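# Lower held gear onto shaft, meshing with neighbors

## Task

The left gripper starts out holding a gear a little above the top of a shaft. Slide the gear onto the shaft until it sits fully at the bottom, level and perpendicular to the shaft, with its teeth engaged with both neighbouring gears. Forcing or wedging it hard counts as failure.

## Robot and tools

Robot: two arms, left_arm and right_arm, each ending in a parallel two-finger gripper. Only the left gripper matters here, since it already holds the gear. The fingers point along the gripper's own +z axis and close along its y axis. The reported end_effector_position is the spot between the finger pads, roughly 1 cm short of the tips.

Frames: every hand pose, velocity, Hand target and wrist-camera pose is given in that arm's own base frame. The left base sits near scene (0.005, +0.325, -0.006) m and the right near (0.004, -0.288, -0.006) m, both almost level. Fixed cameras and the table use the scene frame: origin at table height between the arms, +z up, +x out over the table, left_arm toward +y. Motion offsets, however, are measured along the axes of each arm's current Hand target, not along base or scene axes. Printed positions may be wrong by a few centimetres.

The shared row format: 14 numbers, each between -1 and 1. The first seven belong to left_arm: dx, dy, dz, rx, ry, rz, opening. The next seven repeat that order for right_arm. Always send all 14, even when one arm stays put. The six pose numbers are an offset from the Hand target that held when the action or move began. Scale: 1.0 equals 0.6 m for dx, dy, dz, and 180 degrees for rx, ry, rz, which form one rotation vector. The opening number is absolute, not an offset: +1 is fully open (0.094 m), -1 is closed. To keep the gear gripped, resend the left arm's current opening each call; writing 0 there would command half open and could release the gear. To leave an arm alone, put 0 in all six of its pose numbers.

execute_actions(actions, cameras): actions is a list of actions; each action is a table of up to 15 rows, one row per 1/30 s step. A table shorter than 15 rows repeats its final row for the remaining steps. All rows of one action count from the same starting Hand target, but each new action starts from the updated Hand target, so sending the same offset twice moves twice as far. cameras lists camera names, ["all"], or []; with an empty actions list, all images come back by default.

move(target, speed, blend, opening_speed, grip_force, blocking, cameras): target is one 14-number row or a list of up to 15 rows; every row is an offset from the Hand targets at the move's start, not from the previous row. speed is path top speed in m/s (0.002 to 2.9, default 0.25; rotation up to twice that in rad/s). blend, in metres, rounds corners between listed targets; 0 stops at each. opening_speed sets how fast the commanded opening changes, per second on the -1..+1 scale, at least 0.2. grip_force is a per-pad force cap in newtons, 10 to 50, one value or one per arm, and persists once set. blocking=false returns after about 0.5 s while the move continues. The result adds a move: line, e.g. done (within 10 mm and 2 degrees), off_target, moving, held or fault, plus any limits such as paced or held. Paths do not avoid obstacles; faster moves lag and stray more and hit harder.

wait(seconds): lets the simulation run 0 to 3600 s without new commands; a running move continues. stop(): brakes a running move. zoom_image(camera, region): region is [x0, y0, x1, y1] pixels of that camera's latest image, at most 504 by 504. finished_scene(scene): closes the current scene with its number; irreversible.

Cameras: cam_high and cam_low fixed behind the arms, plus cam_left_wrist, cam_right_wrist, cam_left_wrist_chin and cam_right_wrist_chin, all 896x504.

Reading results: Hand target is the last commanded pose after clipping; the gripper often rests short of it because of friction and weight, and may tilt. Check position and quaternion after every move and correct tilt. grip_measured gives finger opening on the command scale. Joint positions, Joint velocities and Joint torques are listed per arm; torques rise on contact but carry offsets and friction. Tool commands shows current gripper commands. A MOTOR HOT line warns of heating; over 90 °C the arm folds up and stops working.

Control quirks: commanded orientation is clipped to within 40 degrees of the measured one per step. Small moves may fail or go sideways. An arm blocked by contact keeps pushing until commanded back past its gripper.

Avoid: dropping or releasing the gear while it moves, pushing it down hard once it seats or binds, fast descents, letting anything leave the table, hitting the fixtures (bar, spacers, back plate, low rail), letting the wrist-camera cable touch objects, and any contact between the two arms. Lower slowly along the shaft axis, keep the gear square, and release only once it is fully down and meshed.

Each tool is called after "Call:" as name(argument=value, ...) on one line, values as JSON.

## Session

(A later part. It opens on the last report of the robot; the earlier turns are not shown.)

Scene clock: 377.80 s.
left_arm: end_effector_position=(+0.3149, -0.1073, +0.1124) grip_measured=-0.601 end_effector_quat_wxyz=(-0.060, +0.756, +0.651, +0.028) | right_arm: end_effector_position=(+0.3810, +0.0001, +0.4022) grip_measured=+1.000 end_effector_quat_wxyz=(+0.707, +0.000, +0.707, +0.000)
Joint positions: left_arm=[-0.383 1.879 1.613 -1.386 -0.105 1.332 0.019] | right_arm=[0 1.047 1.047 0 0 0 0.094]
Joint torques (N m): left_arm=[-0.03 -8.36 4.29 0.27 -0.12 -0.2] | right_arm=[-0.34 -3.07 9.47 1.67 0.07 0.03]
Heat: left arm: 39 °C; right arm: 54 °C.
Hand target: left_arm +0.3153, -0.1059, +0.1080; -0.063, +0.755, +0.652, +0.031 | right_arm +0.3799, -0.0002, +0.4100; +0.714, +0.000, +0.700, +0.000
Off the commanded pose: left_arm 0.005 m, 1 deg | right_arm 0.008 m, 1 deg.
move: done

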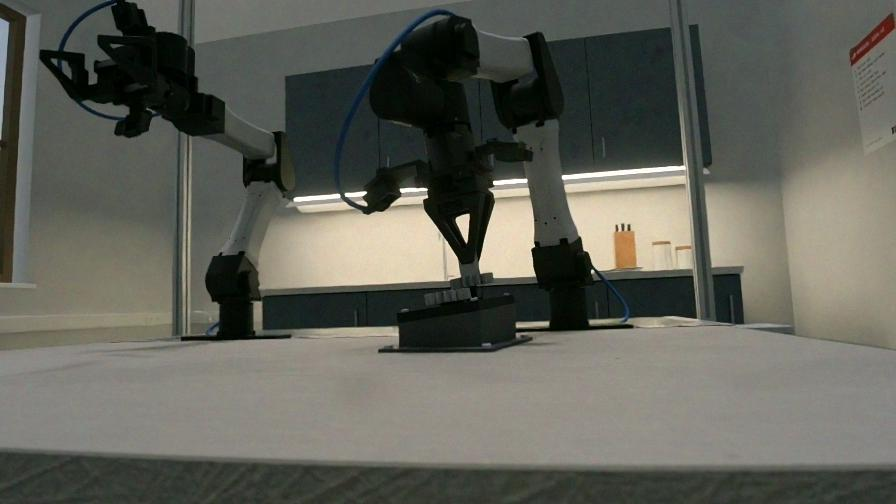

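Call:
move(target=[0,0,0.0167,0,0,0,-1,0,0,0,0,0,0,1], speed=0.03, cameras=["cam_low","cam_left_wrist"])

Call:
zoom_image(camera="cam_low", region=[400, 230, 540, 340])

Call:
zoom_image(camera="cam_left_wrist", region=[360, 260, 580, 460])

Scene clock: 389.70 s.
left_arm: end_effector_position=(+0.3139, -0.1068, +0.1094) grip_measured=-0.601 end_effector_quat_wxyz=(-0.057, +0.756, +0.651, +0.030) | right_arm: end_effector_position=(+0.3810, +0.0001, +0.4022) grip_measured=+1.000 end_effector_quat_wxyz=(+0.707, +0.000, +0.707, +0.000)
Joint positions: left_arm=[-0.383 1.868 1.588 -1.365 -0.106 1.332 0.019] | right_arm=[0 1.047 1.047 0 0 0 0.094]
Joint torques (N m): left_arm=[0.18 -7.58 2.93 0.42 -0.12 -0.16] | right_arm=[-0.27 -3.08 9.52 1.65 0.06 0.05]
Heat: left arm: 39 °C; right arm: 54 °C.
Hand target: left_arm +0.3149, -0.1044, +0.0981; -0.063, +0.755, +0.652, +0.031 | right_arm +0.3799, -0.0002, +0.4100; +0.714, +0.000, +0.700, +0.000
Off the commanded pose: left_arm 0.012 m, 1 deg | right_arm 0.008 m, 1 deg.
move: off_target (left_arm)
cam_left_wrist: T_world_to_cam=[[-0.96752, 0.25273, -0.00532, 0.33566], [0.22304, 0.8634, 0.45254, 0.02897], [0.11896, 0.43666, -0.89173, 0.2257]] pos_world=[0.29145, -0.2084, 0.18994]

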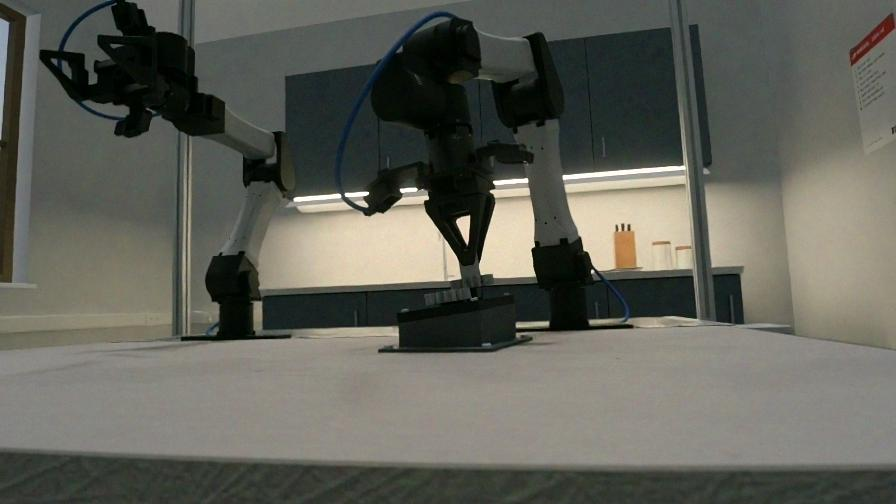

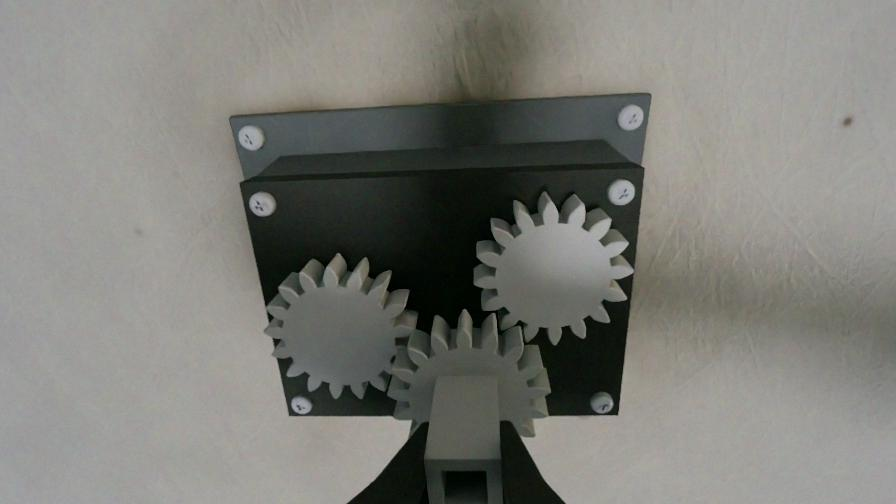

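Scaled by 3.600 from the camera's image (finer frame: 1280x720).

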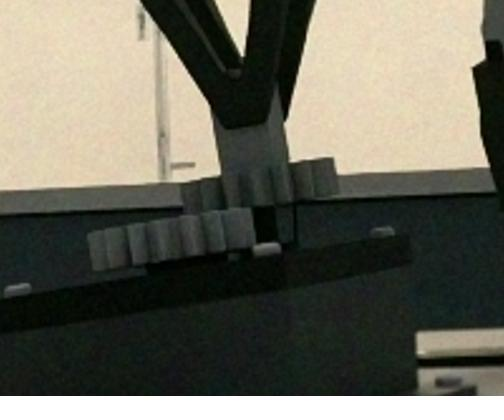

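Scaled by 2.291 from the camera's image (finer frame: 1280x720).

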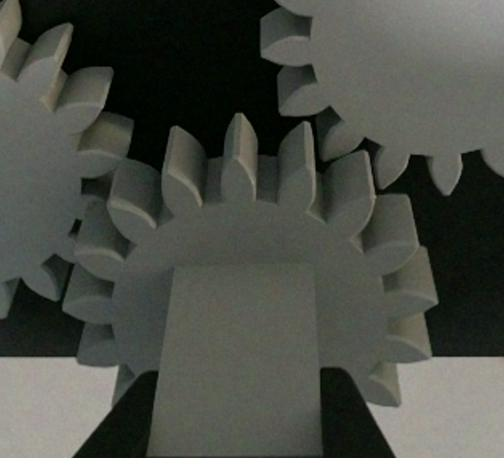

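Call:
move(target=[[0,0,-0.004,0,0,0.014,-1,0,0,0,0,0,0,1],[0,0,-0.004,0,0,0.028,-1,0,0,0,0,0,0,1],[0,0,-0.004,0,0,-0.028,-1,0,0,0,0,0,0,1],[0,0,-0.004,0,0,0,-1,0,0,0,0,0,0,1]], speed=0.04, blend=0.0005, cameras=["cam_low","cam_left_wrist"])

Call:
zoom_image(camera="cam_low", region=[400, 230, 540, 340])

Call:
zoom_image(camera="cam_left_wrist", region=[360, 260, 580, 460])

Scene clock: 408.03 s.
left_arm: end_effector_position=(+0.3145, -0.1070, +0.1095) grip_measured=-0.601 end_effector_quat_wxyz=(-0.056, +0.752, +0.656, +0.031) | right_arm: end_effector_position=(+0.3810, +0.0001, +0.4022) grip_measured=+1.000 end_effector_quat_wxyz=(+0.707, +0.000, +0.707, +0.000)
Joint positions: left_arm=[-0.383 1.868 1.588 -1.362 -0.106 1.319 0.019] | right_arm=[0 1.047 1.047 0 0 0 0.094]
Joint torques (N m): left_arm=[0.12 -7.58 3.7 0.34 -0.11 -0.06] | right_arm=[-0.29 -3.07 9.44 1.64 0.05 0.06]
Heat: left arm: 39 °C; right arm: 54 °C.
Hand target: left_arm +0.3150, -0.1048, +0.1006; -0.063, +0.755, +0.652, +0.031 | right_arm +0.3799, -0.0002, +0.4100; +0.714, +0.000, +0.700, +0.000
Off the commanded pose: left_arm 0.009 m, 1 deg | right_arm 0.008 m, 1 deg.
move: done
cam_left_wrist: T_world_to_cam=[[-0.97074, 0.23991, -0.00985, 0.33646], [0.20958, 0.8666, 0.45287, 0.03358], [0.11718, 0.43755, -0.89152, 0.22649]] pos_world=[0.29304, -0.20892, 0.19003]

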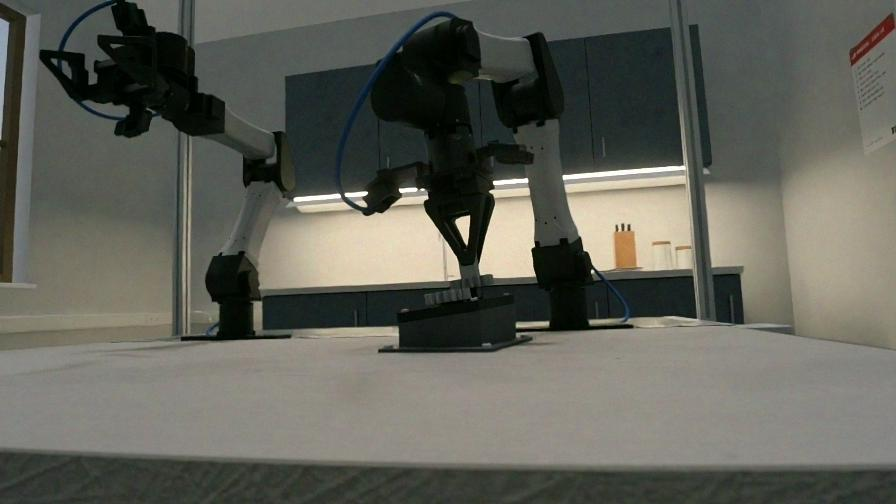

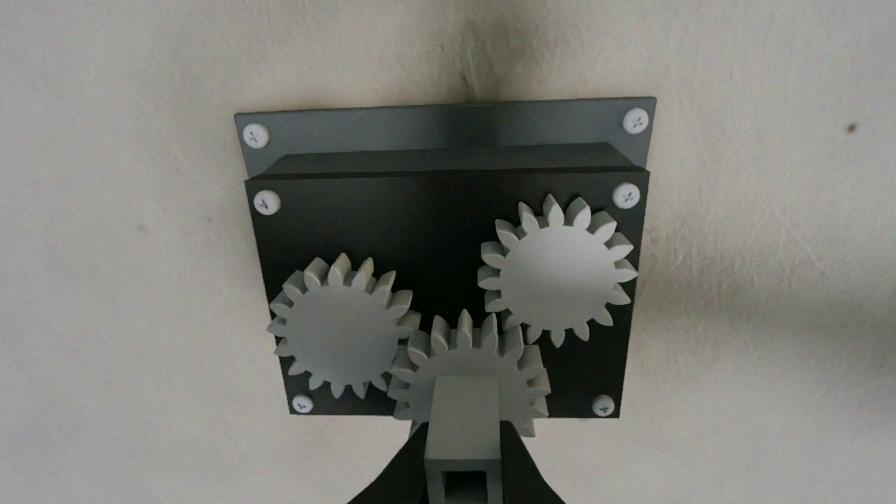

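Scaled by 3.600 from the camera's image (finer frame: 1280x720).

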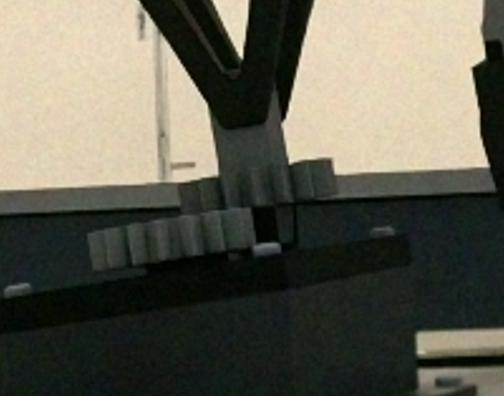

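Scaled by 2.291 from the camera's image (finer frame: 1280x720).

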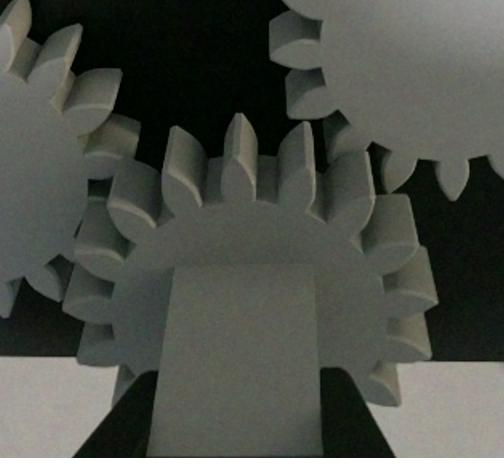

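Call:
move(target=[[0,0,0,0,0,0.055,-1,0,0,0,0,0,0,1]], speed=0.05)

Call:
move(target=[[0,0,0,0,0,-0.055,-1,0,0,0,0,0,0,1]], speed=0.05, cameras=["cam_left_wrist"])

Call:
zoom_image(camera="cam_left_wrist", region=[260, 190, 640, 460])

Scene clock: 448.60 s.
left_arm: end_effector_position=(+0.3145, -0.1069, +0.1095) grip_measured=-0.601 end_effector_quat_wxyz=(-0.058, +0.806, +0.589, +0.027) | right_arm: end_effector_position=(+0.3810, +0.0001, +0.4022) grip_measured=+1.000 end_effector_quat_wxyz=(+0.707, +0.000, +0.707, +0.000)
Joint positions: left_arm=[-0.383 1.868 1.588 -1.362 -0.107 1.492 0.019] | right_arm=[0 1.047 1.047 0 0 0 0.094]
Joint torques (N m): left_arm=[0.13 -7.61 3.71 0.34 -0.11 -0.02] | right_arm=[-0.28 -3.06 9.57 1.67 0.07 0.05]
Heat: left arm: 39 °C; right arm: 55 °C.
Hand target: left_arm +0.3150, -0.1048, +0.1006; -0.066, +0.808, +0.585, +0.026 | right_arm +0.3799, -0.0002, +0.4100; +0.714, +0.000, +0.700, +0.000
Off the commanded pose: left_arm 0.009 m, 1 deg | right_arm 0.008 m, 1 deg.
move: done

Scene clock: 450.93 s.
left_arm: end_effector_position=(+0.3146, -0.1073, +0.1095) grip_measured=-0.601 end_effector_quat_wxyz=(-0.055, +0.759, +0.648, +0.030) | right_arm: end_effector_position=(+0.3810, +0.0001, +0.4022) grip_measured=+1.000 end_effector_quat_wxyz=(+0.707, +0.000, +0.707, +0.000)
Joint positions: left_arm=[-0.383 1.868 1.588 -1.362 -0.105 1.342 0.019] | right_arm=[0 1.047 1.047 0 0 0 0.094]
Joint torques (N m): left_arm=[0.13 -7.64 3.67 0.33 -0.13 -0.26] | right_arm=[-0.34 -3.1 9.52 1.65 0.06 0.05]
Heat: left arm: 39 °C; right arm: 55 °C.
Hand target: left_arm +0.3150, -0.1048, +0.1006; -0.063, +0.755, +0.652, +0.031 | right_arm +0.3799, -0.0002, +0.4100; +0.714, +0.000, +0.700, +0.000
Off the commanded pose: left_arm 0.009 m, 1 deg | right_arm 0.008 m, 1 deg.
move: done
cam_left_wrist: T_world_to_cam=[[-0.965, 0.26213, -0.0079, 0.33702], [0.23058, 0.86242, 0.45063, 0.02696], [0.12494, 0.43304, -0.89267, 0.22373]] pos_world=[0.29105, -0.20847, 0.19023]

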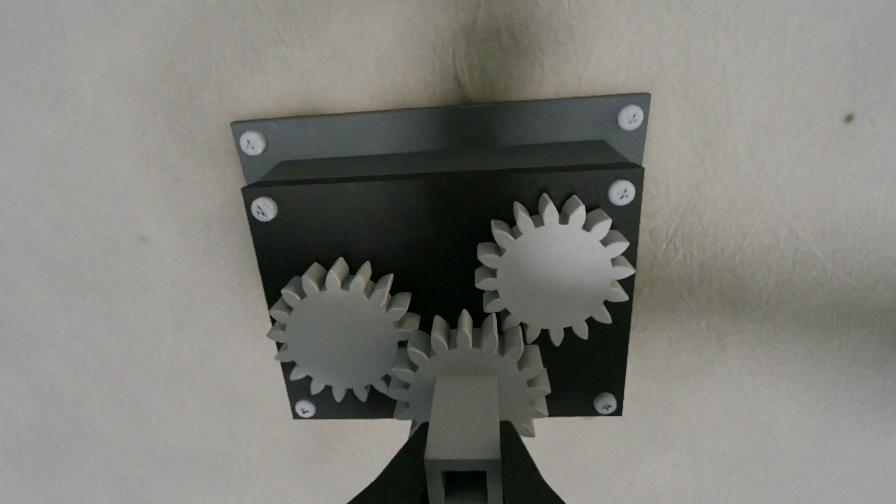

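Scaled by 1.326 from the camera's image (finer frame: 1280x720).

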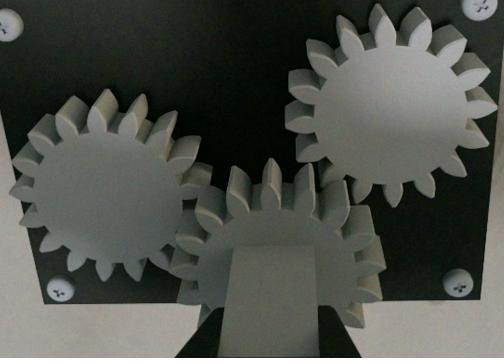

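Call:
move(target=[[0,0,0,0,0,-0.06,-1,0,0,0,0,0,0,1]], speed=0.04, cameras=["cam_left_wrist"])

Call:
zoom_image(camera="cam_left_wrist", region=[380, 290, 560, 450])

Scene clock: 470.90 s.
left_arm: end_effector_position=(+0.3146, -0.1073, +0.1095) grip_measured=-0.601 end_effector_quat_wxyz=(-0.052, +0.695, +0.717, +0.035) | right_arm: end_effector_position=(+0.3810, +0.0001, +0.4022) grip_measured=+1.000 end_effector_quat_wxyz=(+0.707, +0.000, +0.707, +0.000)
Joint positions: left_arm=[-0.383 1.868 1.588 -1.362 -0.105 1.152 0.019] | right_arm=[0 1.047 1.047 0 0 0 0.094]
Joint torques (N m): left_arm=[0.12 -7.62 3.71 0.34 -0.12 -0.24] | right_arm=[-0.25 -3.07 9.48 1.66 0.07 0.04]
Heat: left arm: 40 °C; right arm: 56 °C.
Hand target: left_arm +0.3150, -0.1048, +0.1006; -0.060, +0.690, +0.720, +0.037 | right_arm +0.3799, -0.0002, +0.4100; +0.714, +0.000, +0.700, +0.000
Off the commanded pose: left_arm 0.009 m, 1 deg | right_arm 0.008 m, 1 deg.
move: done
cam_left_wrist: T_world_to_cam=[[-0.99659, 0.07684, -0.03004, 0.32946], [0.05458, 0.88715, 0.45824, 0.08416], [0.06186, 0.45503, -0.88832, 0.24547]] pos_world=[0.30856, -0.21168, 0.18939]

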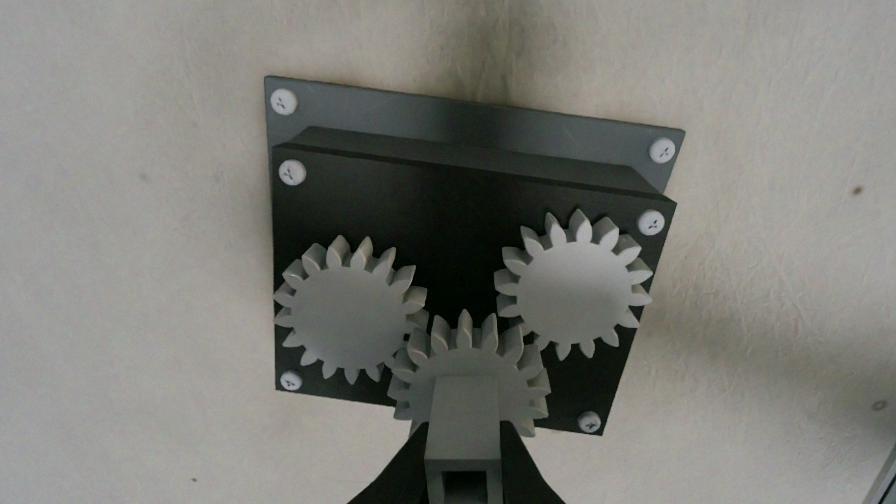

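Scaled by 2.800 from the camera's image (finer frame: 1280x720).

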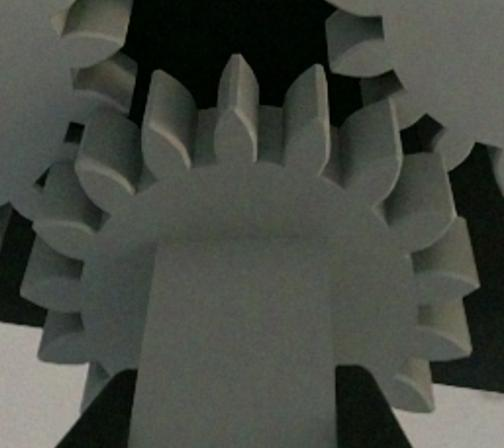

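Call:
move(target=[[0,0,0.008,0,0,0,-1,0,0,0,0,0,0,1],[0,0,0.008,0,0,0.12,-1,0,0,0,0,0,0,1]], speed=0.04, blend=0.0005, cameras=["cam_low","cam_left_wrist"])

Call:
zoom_image(camera="cam_low", region=[400, 230, 540, 340])

Call:
zoom_image(camera="cam_left_wrist", region=[260, 190, 640, 460])

Scene clock: 488.77 s.
left_arm: end_effector_position=(+0.3146, -0.1069, +0.1092) grip_measured=-0.601 end_effector_quat_wxyz=(-0.056, +0.811, +0.582, +0.027) | right_arm: end_effector_position=(+0.3810, +0.0001, +0.4022) grip_measured=+1.000 end_effector_quat_wxyz=(+0.707, +0.000, +0.707, +0.000)
Joint positions: left_arm=[-0.383 1.863 1.581 -1.355 -0.107 1.509 0.019] | right_arm=[0 1.047 1.047 0 0 0 0.094]
Joint torques (N m): left_arm=[0.29 -7.23 2.77 0.44 -0.1 -0.07] | right_arm=[-0.29 -3.1 9.5 1.65 0.06 0.05]
Heat: left arm: 40 °C; right arm: 56 °C.
Hand target: left_arm +0.3148, -0.1042, +0.0958; -0.066, +0.813, +0.578, +0.025 | right_arm +0.3799, -0.0002, +0.4100; +0.714, +0.000, +0.700, +0.000
Off the commanded pose: left_arm 0.014 m, 1 deg | right_arm 0.008 m, 1 deg.
move: off_target (left_arm)
cam_left_wrist: T_world_to_cam=[[-0.90845, 0.41796, 0.00586, 0.3343], [0.37716, 0.81358, 0.44254, -0.02369], [0.1802, 0.40423, -0.89673, 0.20333]] pos_world=[0.27599, -0.20264, 0.19086]

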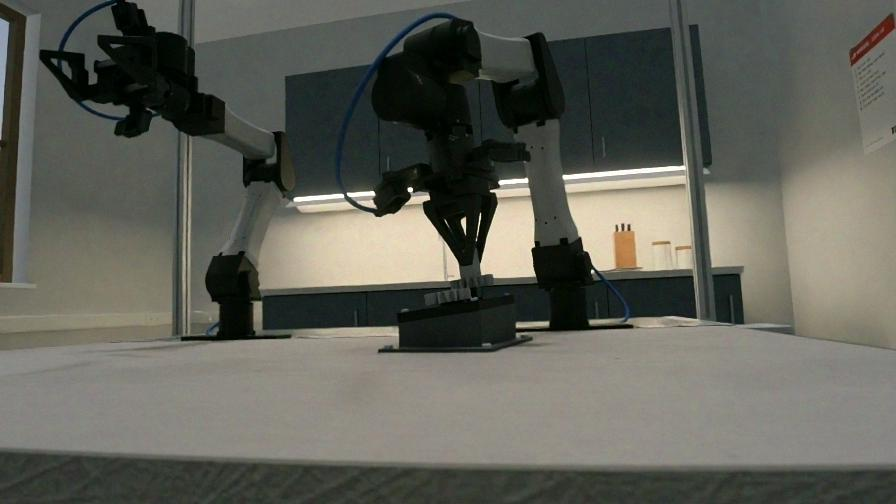

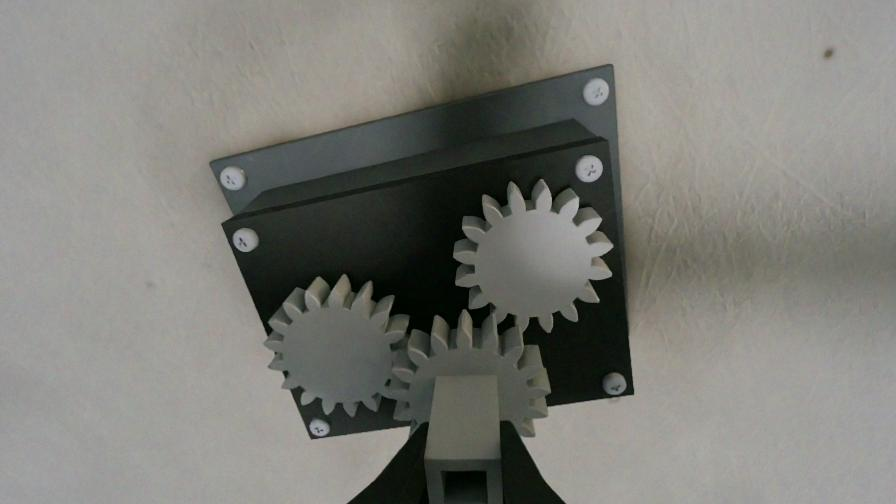

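Scaled by 3.600 from the camera's image (finer frame: 1280x720).

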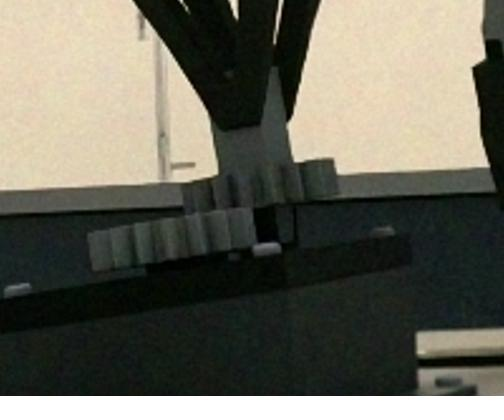

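Scaled by 1.326 from the camera's image (finer frame: 1280x720).

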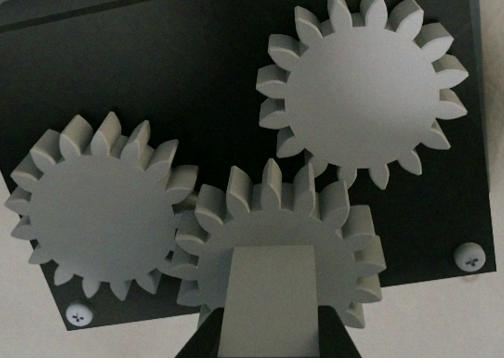

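Call:
move(target=[0,0,-0.036,0,0,-0.06,-1,0,0,0,0,0,0,1], cameras=["cam_left_wrist","cam_left_wrist_chin"])

Call:
zoom_image(camera="cam_left_wrist", region=[255, 240, 435, 420])

Call:
zoom_image(camera="cam_left_wrist", region=[465, 180, 645, 360])

Call:
zoom_image(camera="cam_left_wrist_chin", region=[220, 40, 400, 220])

Scene clock: 513.47 s.
left_arm: end_effector_position=(+0.3143, -0.1069, +0.1133) grip_measured=-0.601 end_effector_quat_wxyz=(-0.059, +0.756, +0.651, +0.029) | right_arm: end_effector_position=(+0.3810, +0.0001, +0.4022) grip_measured=+1.000 end_effector_quat_wxyz=(+0.707, +0.000, +0.707, +0.000)
Joint positions: left_arm=[-0.383 1.873 1.609 -1.385 -0.106 1.333 0.019] | right_arm=[0 1.047 1.047 0 0 0 0.094]
Joint torques (N m): left_arm=[-0.28 -7.83 7.57 -0.05 -0.11 -0.22] | right_arm=[-0.29 -3.04 9.52 1.66 0.07 0.04]
Heat: left arm: 40 °C; right arm: 56 °C.
Hand target: left_arm +0.3156, -0.1071, +0.1171; -0.063, +0.755, +0.652, +0.031 | right_arm +0.3799, -0.0002, +0.4100; +0.714, +0.000, +0.700, +0.000
Off the commanded pose: left_arm 0.004 m, 1 deg | right_arm 0.008 m, 1 deg.
move: done
cam_left_wrist: T_world_to_cam=[[-0.96733, 0.2535, -0.00152, 0.33569], [0.22529, 0.8624, 0.45332, 0.02631], [0.11623, 0.43817, -0.89135, 0.23006]] pos_world=[0.29206, -0.2086, 0.19365]
cam_left_wrist_chin: T_world_to_cam=[[-0.97045, 0.21448, 0.11059, 0.31432], [0.18975, 0.96136, -0.19945, 0.02312], [-0.1491, -0.17257, -0.97365, 0.24966]] pos_world=[0.33787, -0.04656, 0.21293]

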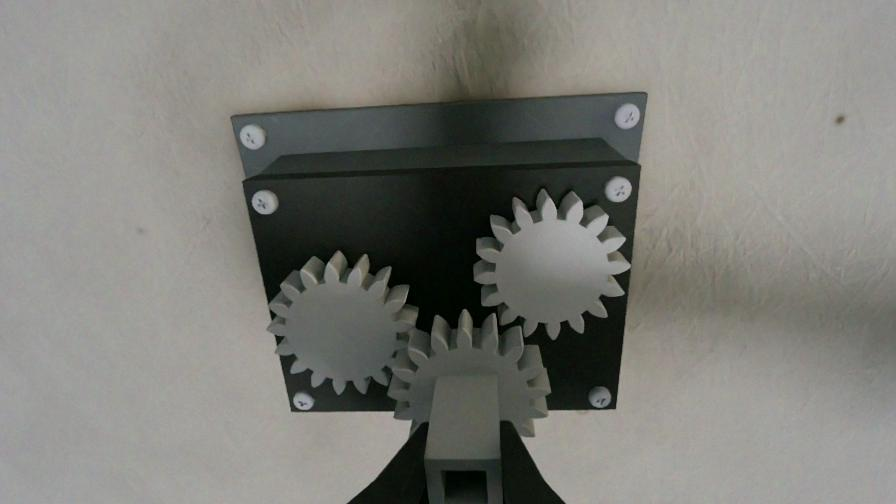

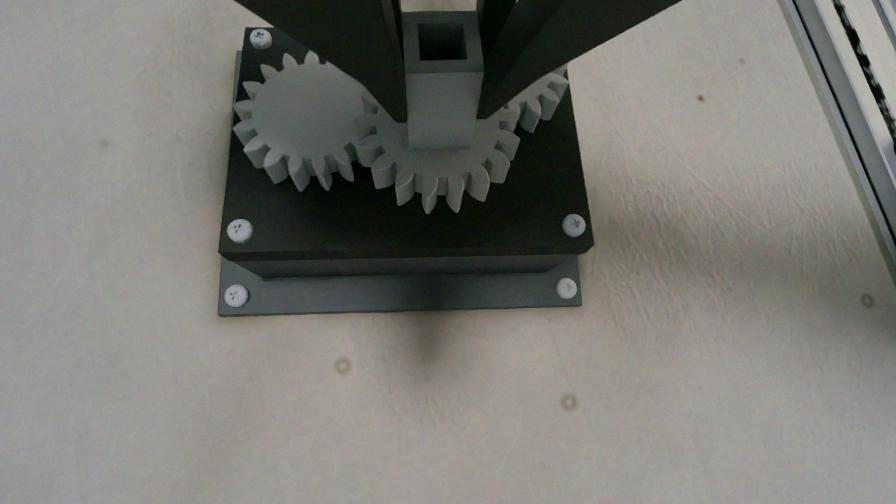

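Scaled by 2.800 from the camera's image (finer frame: 1280x720).

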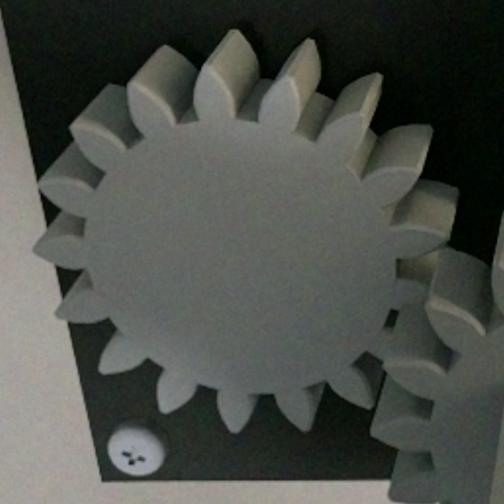

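Scaled by 2.800 from the camera's image (finer frame: 1280x720).

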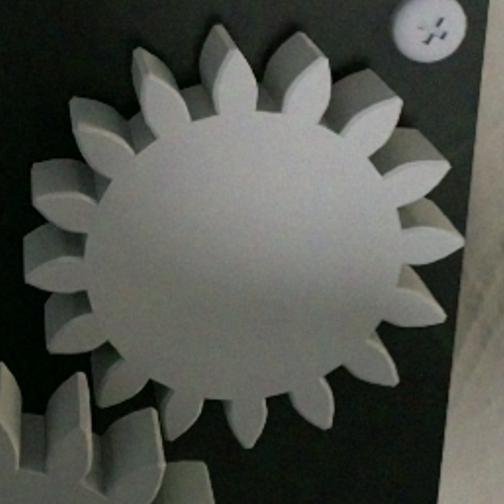

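Scaled by 2.800 from the camera's image (finer frame: 1280x720).

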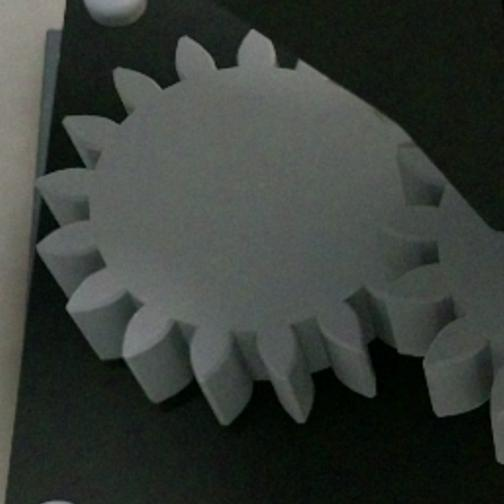

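Call:
move(target=[[0,0,0,0.0025,0.007,0,-1,0,0,0,0,0,0,1],[0,0,0.0295,0.0025,0.007,0,-1,0,0,0,0,0,0,1],[0,0,0.0295,0.0025,0.007,0.016,-1,0,0,0,0,0,0,1],[0,0,0.0295,0.0025,0.007,-0.016,-1,0,0,0,0,0,0,1],[0,0,0.0295,0.0025,0.007,0,-1,0,0,0,0,0,0,1]], speed=0.03, blend=0.0003, cameras=["cam_low"])

Call:
zoom_image(camera="cam_low", region=[400, 230, 540, 340])

Scene clock: 549.03 s.
left_arm: end_effector_position=(+0.3145, -0.1073, +0.1100) grip_measured=-0.601 end_effector_quat_wxyz=(-0.066, +0.751, +0.656, +0.033) | right_arm: end_effector_position=(+0.3810, +0.0001, +0.4022) grip_measured=+1.000 end_effector_quat_wxyz=(+0.707, +0.000, +0.707, +0.000)
Joint positions: left_arm=[-0.391 1.884 1.609 -1.384 -0.118 1.31 0.019] | right_arm=[0 1.047 1.047 0 0 0 0.094]
Joint torques (N m): left_arm=[-0.02 -8.01 2.96 0.39 -0.18 -0.07] | right_arm=[-0.34 -3.1 9.52 1.66 0.07 0.04]
Heat: left arm: 39 °C; right arm: 57 °C.
Hand target: left_arm +0.3150, -0.1047, +0.0997; -0.073, +0.754, +0.651, +0.037 | right_arm +0.3799, -0.0002, +0.4100; +0.714, +0.000, +0.700, +0.000
Off the commanded pose: left_arm 0.011 m, 1 deg | right_arm 0.008 m, 1 deg.
move: off_target (left_arm)

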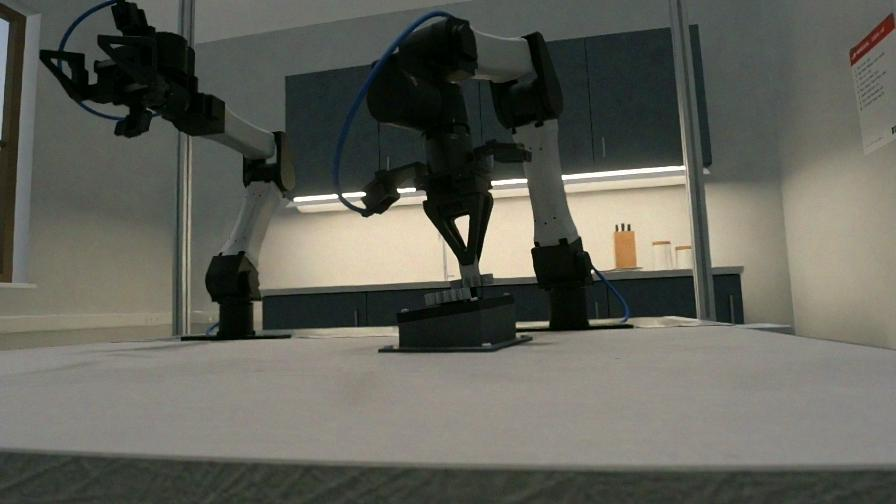

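Scaled by 3.600 from the camera's image (finer frame: 1280x720).

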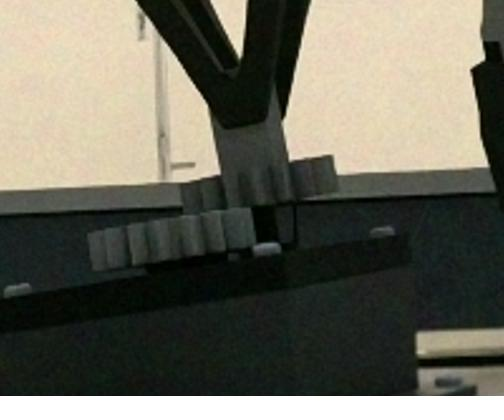

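Call:
move(target=[[0,0,0.004,0,0,-0.03,-1,0,0,0,0,0,0,1],[0,0,0.004,0,0,0.03,-1,0,0,0,0,0,0,1]], speed=[0.1,0.013], blend=0.0003)

Call:
move(target=[[0,0,0,0,0,0.03,-1,0,0,0,0,0,0,1]], speed=0.013)

Call:
move(target=[[0,0,0,0,0,-0.06,-1,0,0,0,0,0,0,1],[0,0,0,0,0,-0.12,-1,0,0,0,0,0,0,1]], speed=[0.1,0.015], blend=0.0003, cameras=["cam_left_wrist","cam_left_wrist_chin"])

Scene clock: 606.03 s.
left_arm: end_effector_position=(+0.3149, -0.1077, +0.1097) grip_measured=-0.601 end_effector_quat_wxyz=(-0.063, +0.781, +0.621, +0.032) | right_arm: end_effector_position=(+0.3810, +0.0001, +0.4022) grip_measured=+1.000 end_effector_quat_wxyz=(+0.707, +0.000, +0.707, +0.000)
Joint positions: left_arm=[-0.391 1.878 1.6 -1.373 -0.117 1.403 0.019] | right_arm=[0 1.047 1.047 0 0 0 0.094]
Joint torques (N m): left_arm=[0.06 -7.46 2.84 0.38 -0.2 -0.04] | right_arm=[-0.32 -3.11 9.46 1.64 0.07 0.04]
Heat: left arm: 39 °C; right arm: 58 °C.
Hand target: left_arm +0.3149, -0.1043, +0.0974; -0.075, +0.784, +0.615, +0.034 | right_arm +0.3799, -0.0002, +0.4100; +0.714, +0.000, +0.700, +0.000
Off the commanded pose: left_arm 0.013 m, 2 deg | right_arm 0.008 m, 1 deg.
move: off_target (left_arm)

Scene clock: 610.03 s.
left_arm: end_effector_position=(+0.3150, -0.1079, +0.1097) grip_measured=-0.601 end_effector_quat_wxyz=(-0.064, +0.808, +0.584, +0.029) | right_arm: end_effector_position=(+0.3810, +0.0001, +0.4022) grip_measured=+1.000 end_effector_quat_wxyz=(+0.707, +0.000, +0.707, +0.000)
Joint positions: left_arm=[-0.391 1.878 1.6 -1.372 -0.117 1.495 0.019] | right_arm=[0 1.047 1.047 0 0 0 0.094]
Joint torques (N m): left_arm=[0.05 -7.49 2.84 0.37 -0.2 -0.04] | right_arm=[-0.32 -3.04 9.57 1.66 0.05 0.03]
Heat: left arm: 39 °C; right arm: 58 °C.
Hand target: left_arm +0.3149, -0.1043, +0.0974; -0.076, +0.812, +0.578, +0.030 | right_arm +0.3799, -0.0002, +0.4100; +0.714, +0.000, +0.700, +0.000
Off the commanded pose: left_arm 0.013 m, 2 deg | right_arm 0.008 m, 1 deg.
move: off_target (left_arm)

Scene clock: 617.70 s.
left_arm: end_effector_position=(+0.3140, -0.1071, +0.1099) grip_measured=-0.601 end_effector_quat_wxyz=(-0.061, +0.694, +0.716, +0.040) | right_arm: end_effector_position=(+0.3810, +0.0001, +0.4022) grip_measured=+1.000 end_effector_quat_wxyz=(+0.707, +0.000, +0.707, +0.000)
Joint positions: left_arm=[-0.391 1.877 1.6 -1.377 -0.118 1.144 0.019] | right_arm=[0 1.047 1.047 0 0 0 0.094]
Joint torques (N m): left_arm=[0.01 -7.47 2.81 0.42 -0.19 -0.25] | right_arm=[-0.29 -3.15 9.48 1.66 0.06 0.04]
Heat: left arm: 39 °C; right arm: 58 °C.
Hand target: left_arm +0.3149, -0.1043, +0.0974; -0.069, +0.689, +0.720, +0.044 | right_arm +0.3799, -0.0002, +0.4100; +0.714, +0.000, +0.700, +0.000
Off the commanded pose: left_arm 0.013 m, 1 deg | right_arm 0.008 m, 1 deg.
move: off_target (left_arm)
cam_left_wrist: T_world_to_cam=[[-0.99674, 0.07728, -0.023, 0.32824], [0.05721, 0.87882, 0.47372, 0.0804], [0.05682, 0.47086, -0.88038, 0.24823]] pos_world=[0.30846, -0.2129, 0.188]
cam_left_wrist_chin: T_world_to_cam=[[-0.99544, 0.03589, 0.08835, 0.30563], [0.01968, 0.98384, -0.17797, 0.07621], [-0.09331, -0.17542, -0.98006, 0.22923]] pos_world=[0.32413, -0.04574, 0.21122]

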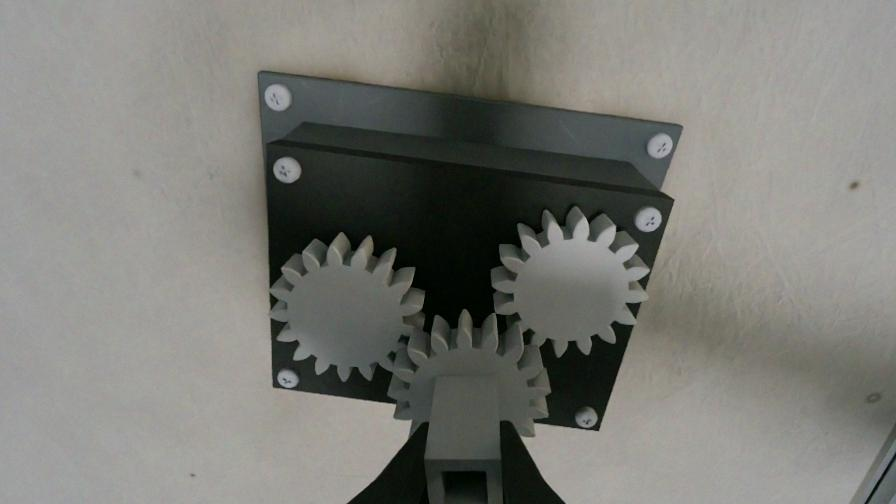

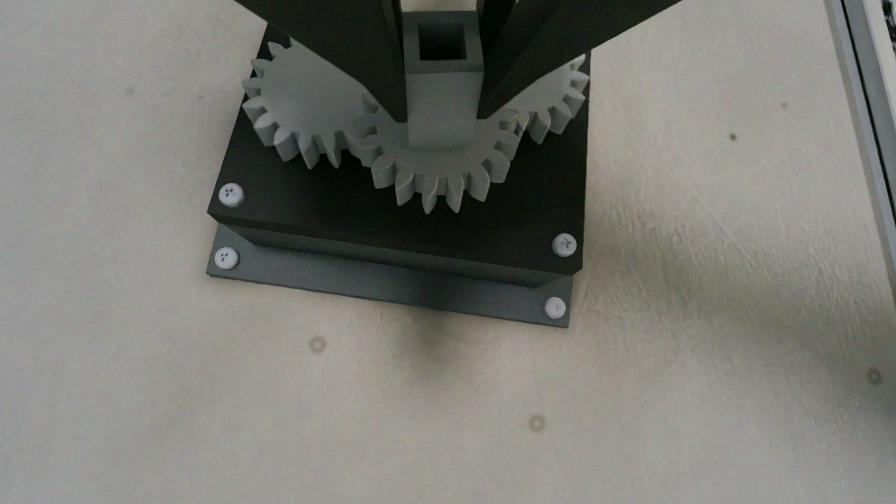

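Call:
zoom_image(camera="cam_left_wrist", region=[370, 270, 560, 410])

Call:
zoom_image(camera="cam_left_wrist_chin", region=[330, 60, 550, 220])

Call:
zoom_image(camera="cam_left_wrist", region=[375, 350, 560, 460])

Scaled by 2.653 from the camera's image (finer frame: 1280x720).

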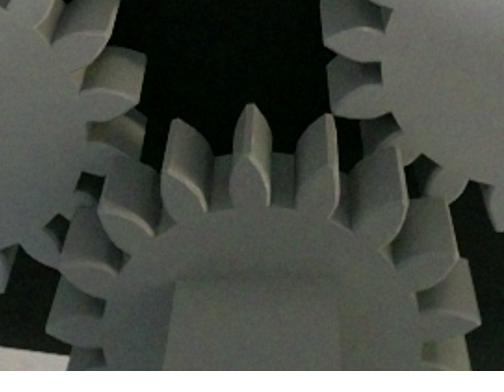

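Scaled by 2.291 from the camera's image (finer frame: 1280x720).

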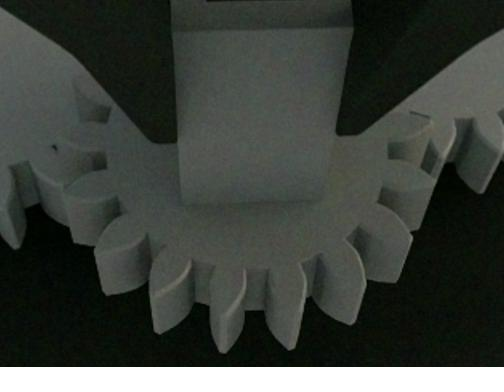

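Scaled by 2.724 from the camera's image (finer frame: 1280x720).

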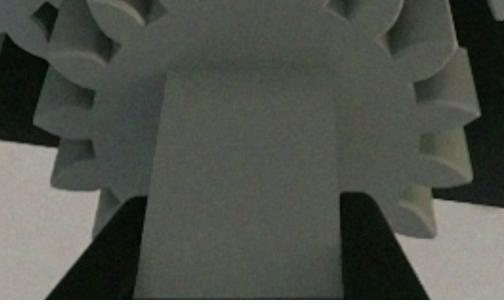

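Call:
move(target=[[0,0,-0.028,0,0,0.09,-1,0,0,0,0,0,0,1]], cameras=["cam_left_wrist"])

Call:
zoom_image(camera="cam_left_wrist", region=[370, 270, 560, 410])

Scene clock: 687.57 s.
left_arm: end_effector_position=(+0.3145, -0.1075, +0.1111) grip_measured=-0.601 end_effector_quat_wxyz=(-0.068, +0.780, +0.621, +0.031) | right_arm: end_effector_position=(+0.3810, +0.0001, +0.4022) grip_measured=+1.000 end_effector_quat_wxyz=(+0.707, +0.000, +0.707, +0.000)
Joint positions: left_arm=[-0.392 1.884 1.613 -1.388 -0.12 1.398 0.019] | right_arm=[0 1.047 1.047 0 0 0 0.094]
Joint torques (N m): left_arm=[-0.34 -7.79 7.35 -0.08 -0.16 -0.06] | right_arm=[-0.35 -3.07 9.48 1.65 0.07 0.05]
Heat: left arm: 39 °C; right arm: 59 °C.
Hand target: left_arm +0.3155, -0.1070, +0.1138; -0.075, +0.784, +0.615, +0.033 | right_arm +0.3799, -0.0002, +0.4100; +0.714, +0.000, +0.700, +0.000
Off the commanded pose: left_arm 0.003 m, 1 deg | right_arm 0.008 m, 1 deg.
move: done
cam_left_wrist: T_world_to_cam=[[-0.9457, 0.32471, 0.01489, 0.33506], [0.29444, 0.83636, 0.46239, 0.0022], [0.13769, 0.44166, -0.88655, 0.22152]] pos_world=[0.28571, -0.20847, 0.19038]

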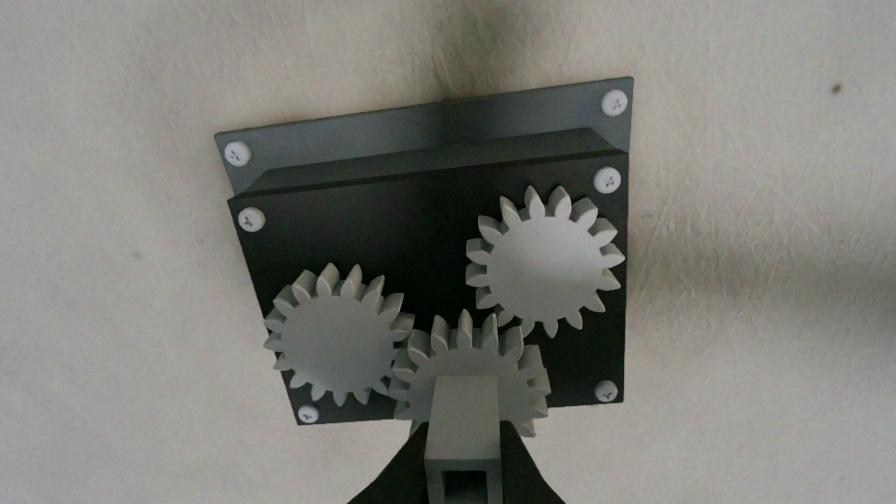

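Scaled by 2.653 from the camera's image (finer frame: 1280x720).

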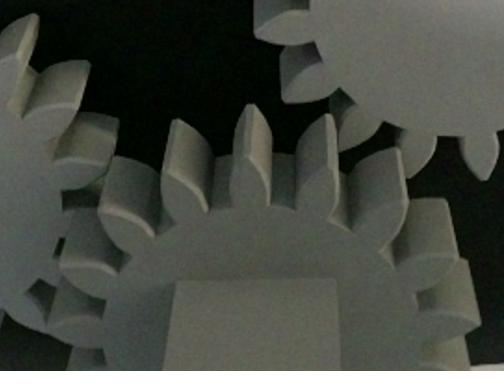

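Call:
move(target=[[0,0,0.028,0,0,0.002,-1,0,0,0,0,0,0,1],[0,0,0.028,0,0,0.018,-1,0,0,0,0,0,0,1],[0.005,0,0.028,0,0,0.018,-1,0,0,0,0,0,0,1],[0.005,0,0.028,0,0,-0.015,-1,0,0,0,0,0,0,1],[-0.006,0,0.028,0,0,-0.015,-1,0,0,0,0,0,0,1],[-0.006,0,0.028,0,0,0.018,-1,0,0,0,0,0,0,1],[-0.003,0,0.028,0,0,0.006,-1,0,0,0,0,0,0,1]], speed=0.025, blend=0.0003, cameras=["cam_low"])

Call:
zoom_image(camera="cam_low", region=[400, 230, 540, 340])

Scene clock: 709.80 s.
left_arm: end_effector_position=(+0.3143, -0.1090, +0.1097) grip_measured=-0.601 end_effector_quat_wxyz=(-0.065, +0.793, +0.604, +0.033) | right_arm: end_effector_position=(+0.3810, +0.0001, +0.4022) grip_measured=+1.000 end_effector_quat_wxyz=(+0.707, +0.000, +0.707, +0.000)
Joint positions: left_arm=[-0.398 1.877 1.598 -1.372 -0.122 1.437 0.019] | right_arm=[0 1.047 1.047 0 0 0 0.094]
Joint torques (N m): left_arm=[0.18 -7.3 3 0.38 -0.15 -0.24] | right_arm=[-0.28 -3.11 9.5 1.65 0.06 0.05]
Heat: left arm: 39 °C; right arm: 60 °C.
Hand target: left_arm +0.3144, -0.1061, +0.0970; -0.075, +0.790, +0.608, +0.033 | right_arm +0.3799, -0.0002, +0.4100; +0.714, +0.000, +0.700, +0.000
Off the commanded pose: left_arm 0.013 m, 1 deg | right_arm 0.008 m, 1 deg.
move: off_target (left_arm)

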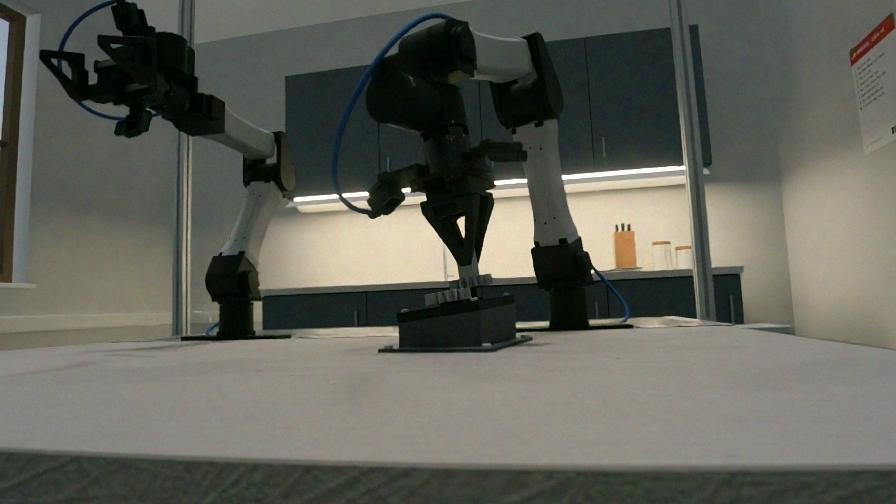

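Scaled by 3.600 from the camera's image (finer frame: 1280x720).

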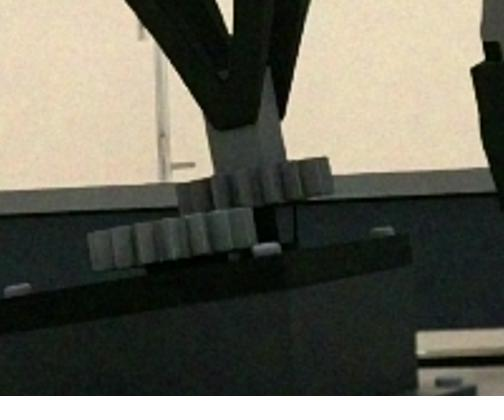

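Call:
move(target=[[0.009,0.001,-0.027,0,0,-0.003,-1,0,0,0,0,0,0,1],[0.009,0.001,-0.006,0,0,-0.003,-1,0,0,0,0,0,0,1]], speed=0.05, blend=0.0003, cameras=["cam_low"])

Call:
zoom_image(camera="cam_low", region=[400, 230, 540, 340])

Scene clock: 731.93 s.
left_arm: end_effector_position=(+0.3150, -0.1075, +0.1107) grip_measured=-0.601 end_effector_quat_wxyz=(-0.065, +0.792, +0.607, +0.033) | right_arm: end_effector_position=(+0.3810, +0.0001, +0.4022) grip_measured=+1.000 end_effector_quat_wxyz=(+0.707, +0.000, +0.707, +0.000)
Joint positions: left_arm=[-0.393 1.878 1.604 -1.378 -0.122 1.436 0.019] | right_arm=[0 1.047 1.047 0 0 0 0.094]
Joint torques (N m): left_arm=[0.9 -7.43 3.92 0.3 -0.15 -0.19] | right_arm=[-0.32 -3.08 9.52 1.65 0.06 0.05]
Heat: left arm: 40 °C; right arm: 60 °C.
Hand target: left_arm +0.3166, -0.1016, +0.1013; -0.075, +0.787, +0.611, +0.033 | right_arm +0.3799, -0.0002, +0.4100; +0.714, +0.000, +0.700, +0.000
Off the commanded pose: left_arm 0.011 m, 1 deg | right_arm 0.008 m, 1 deg.
move: off_target (left_arm)

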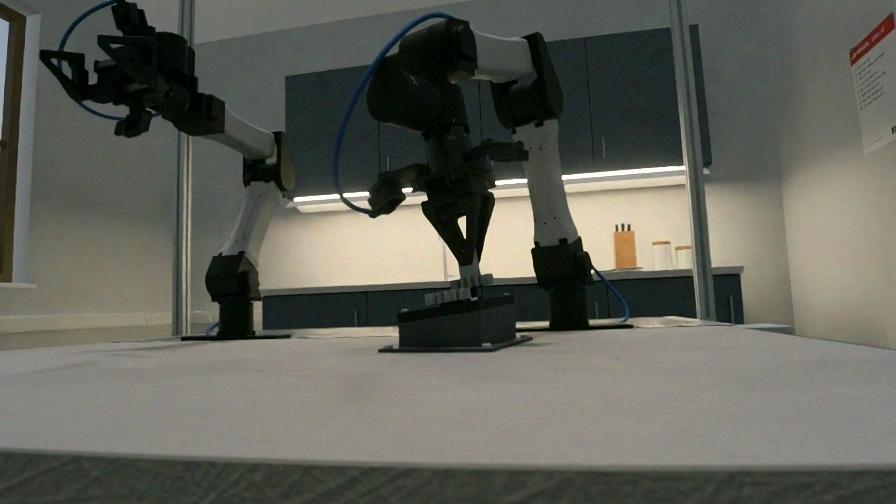

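Scaled by 3.600 from the camera's image (finer frame: 1280x720).

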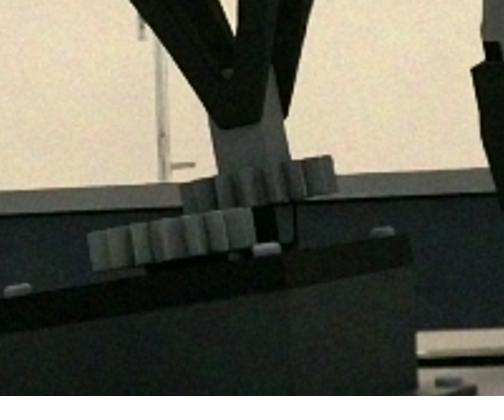

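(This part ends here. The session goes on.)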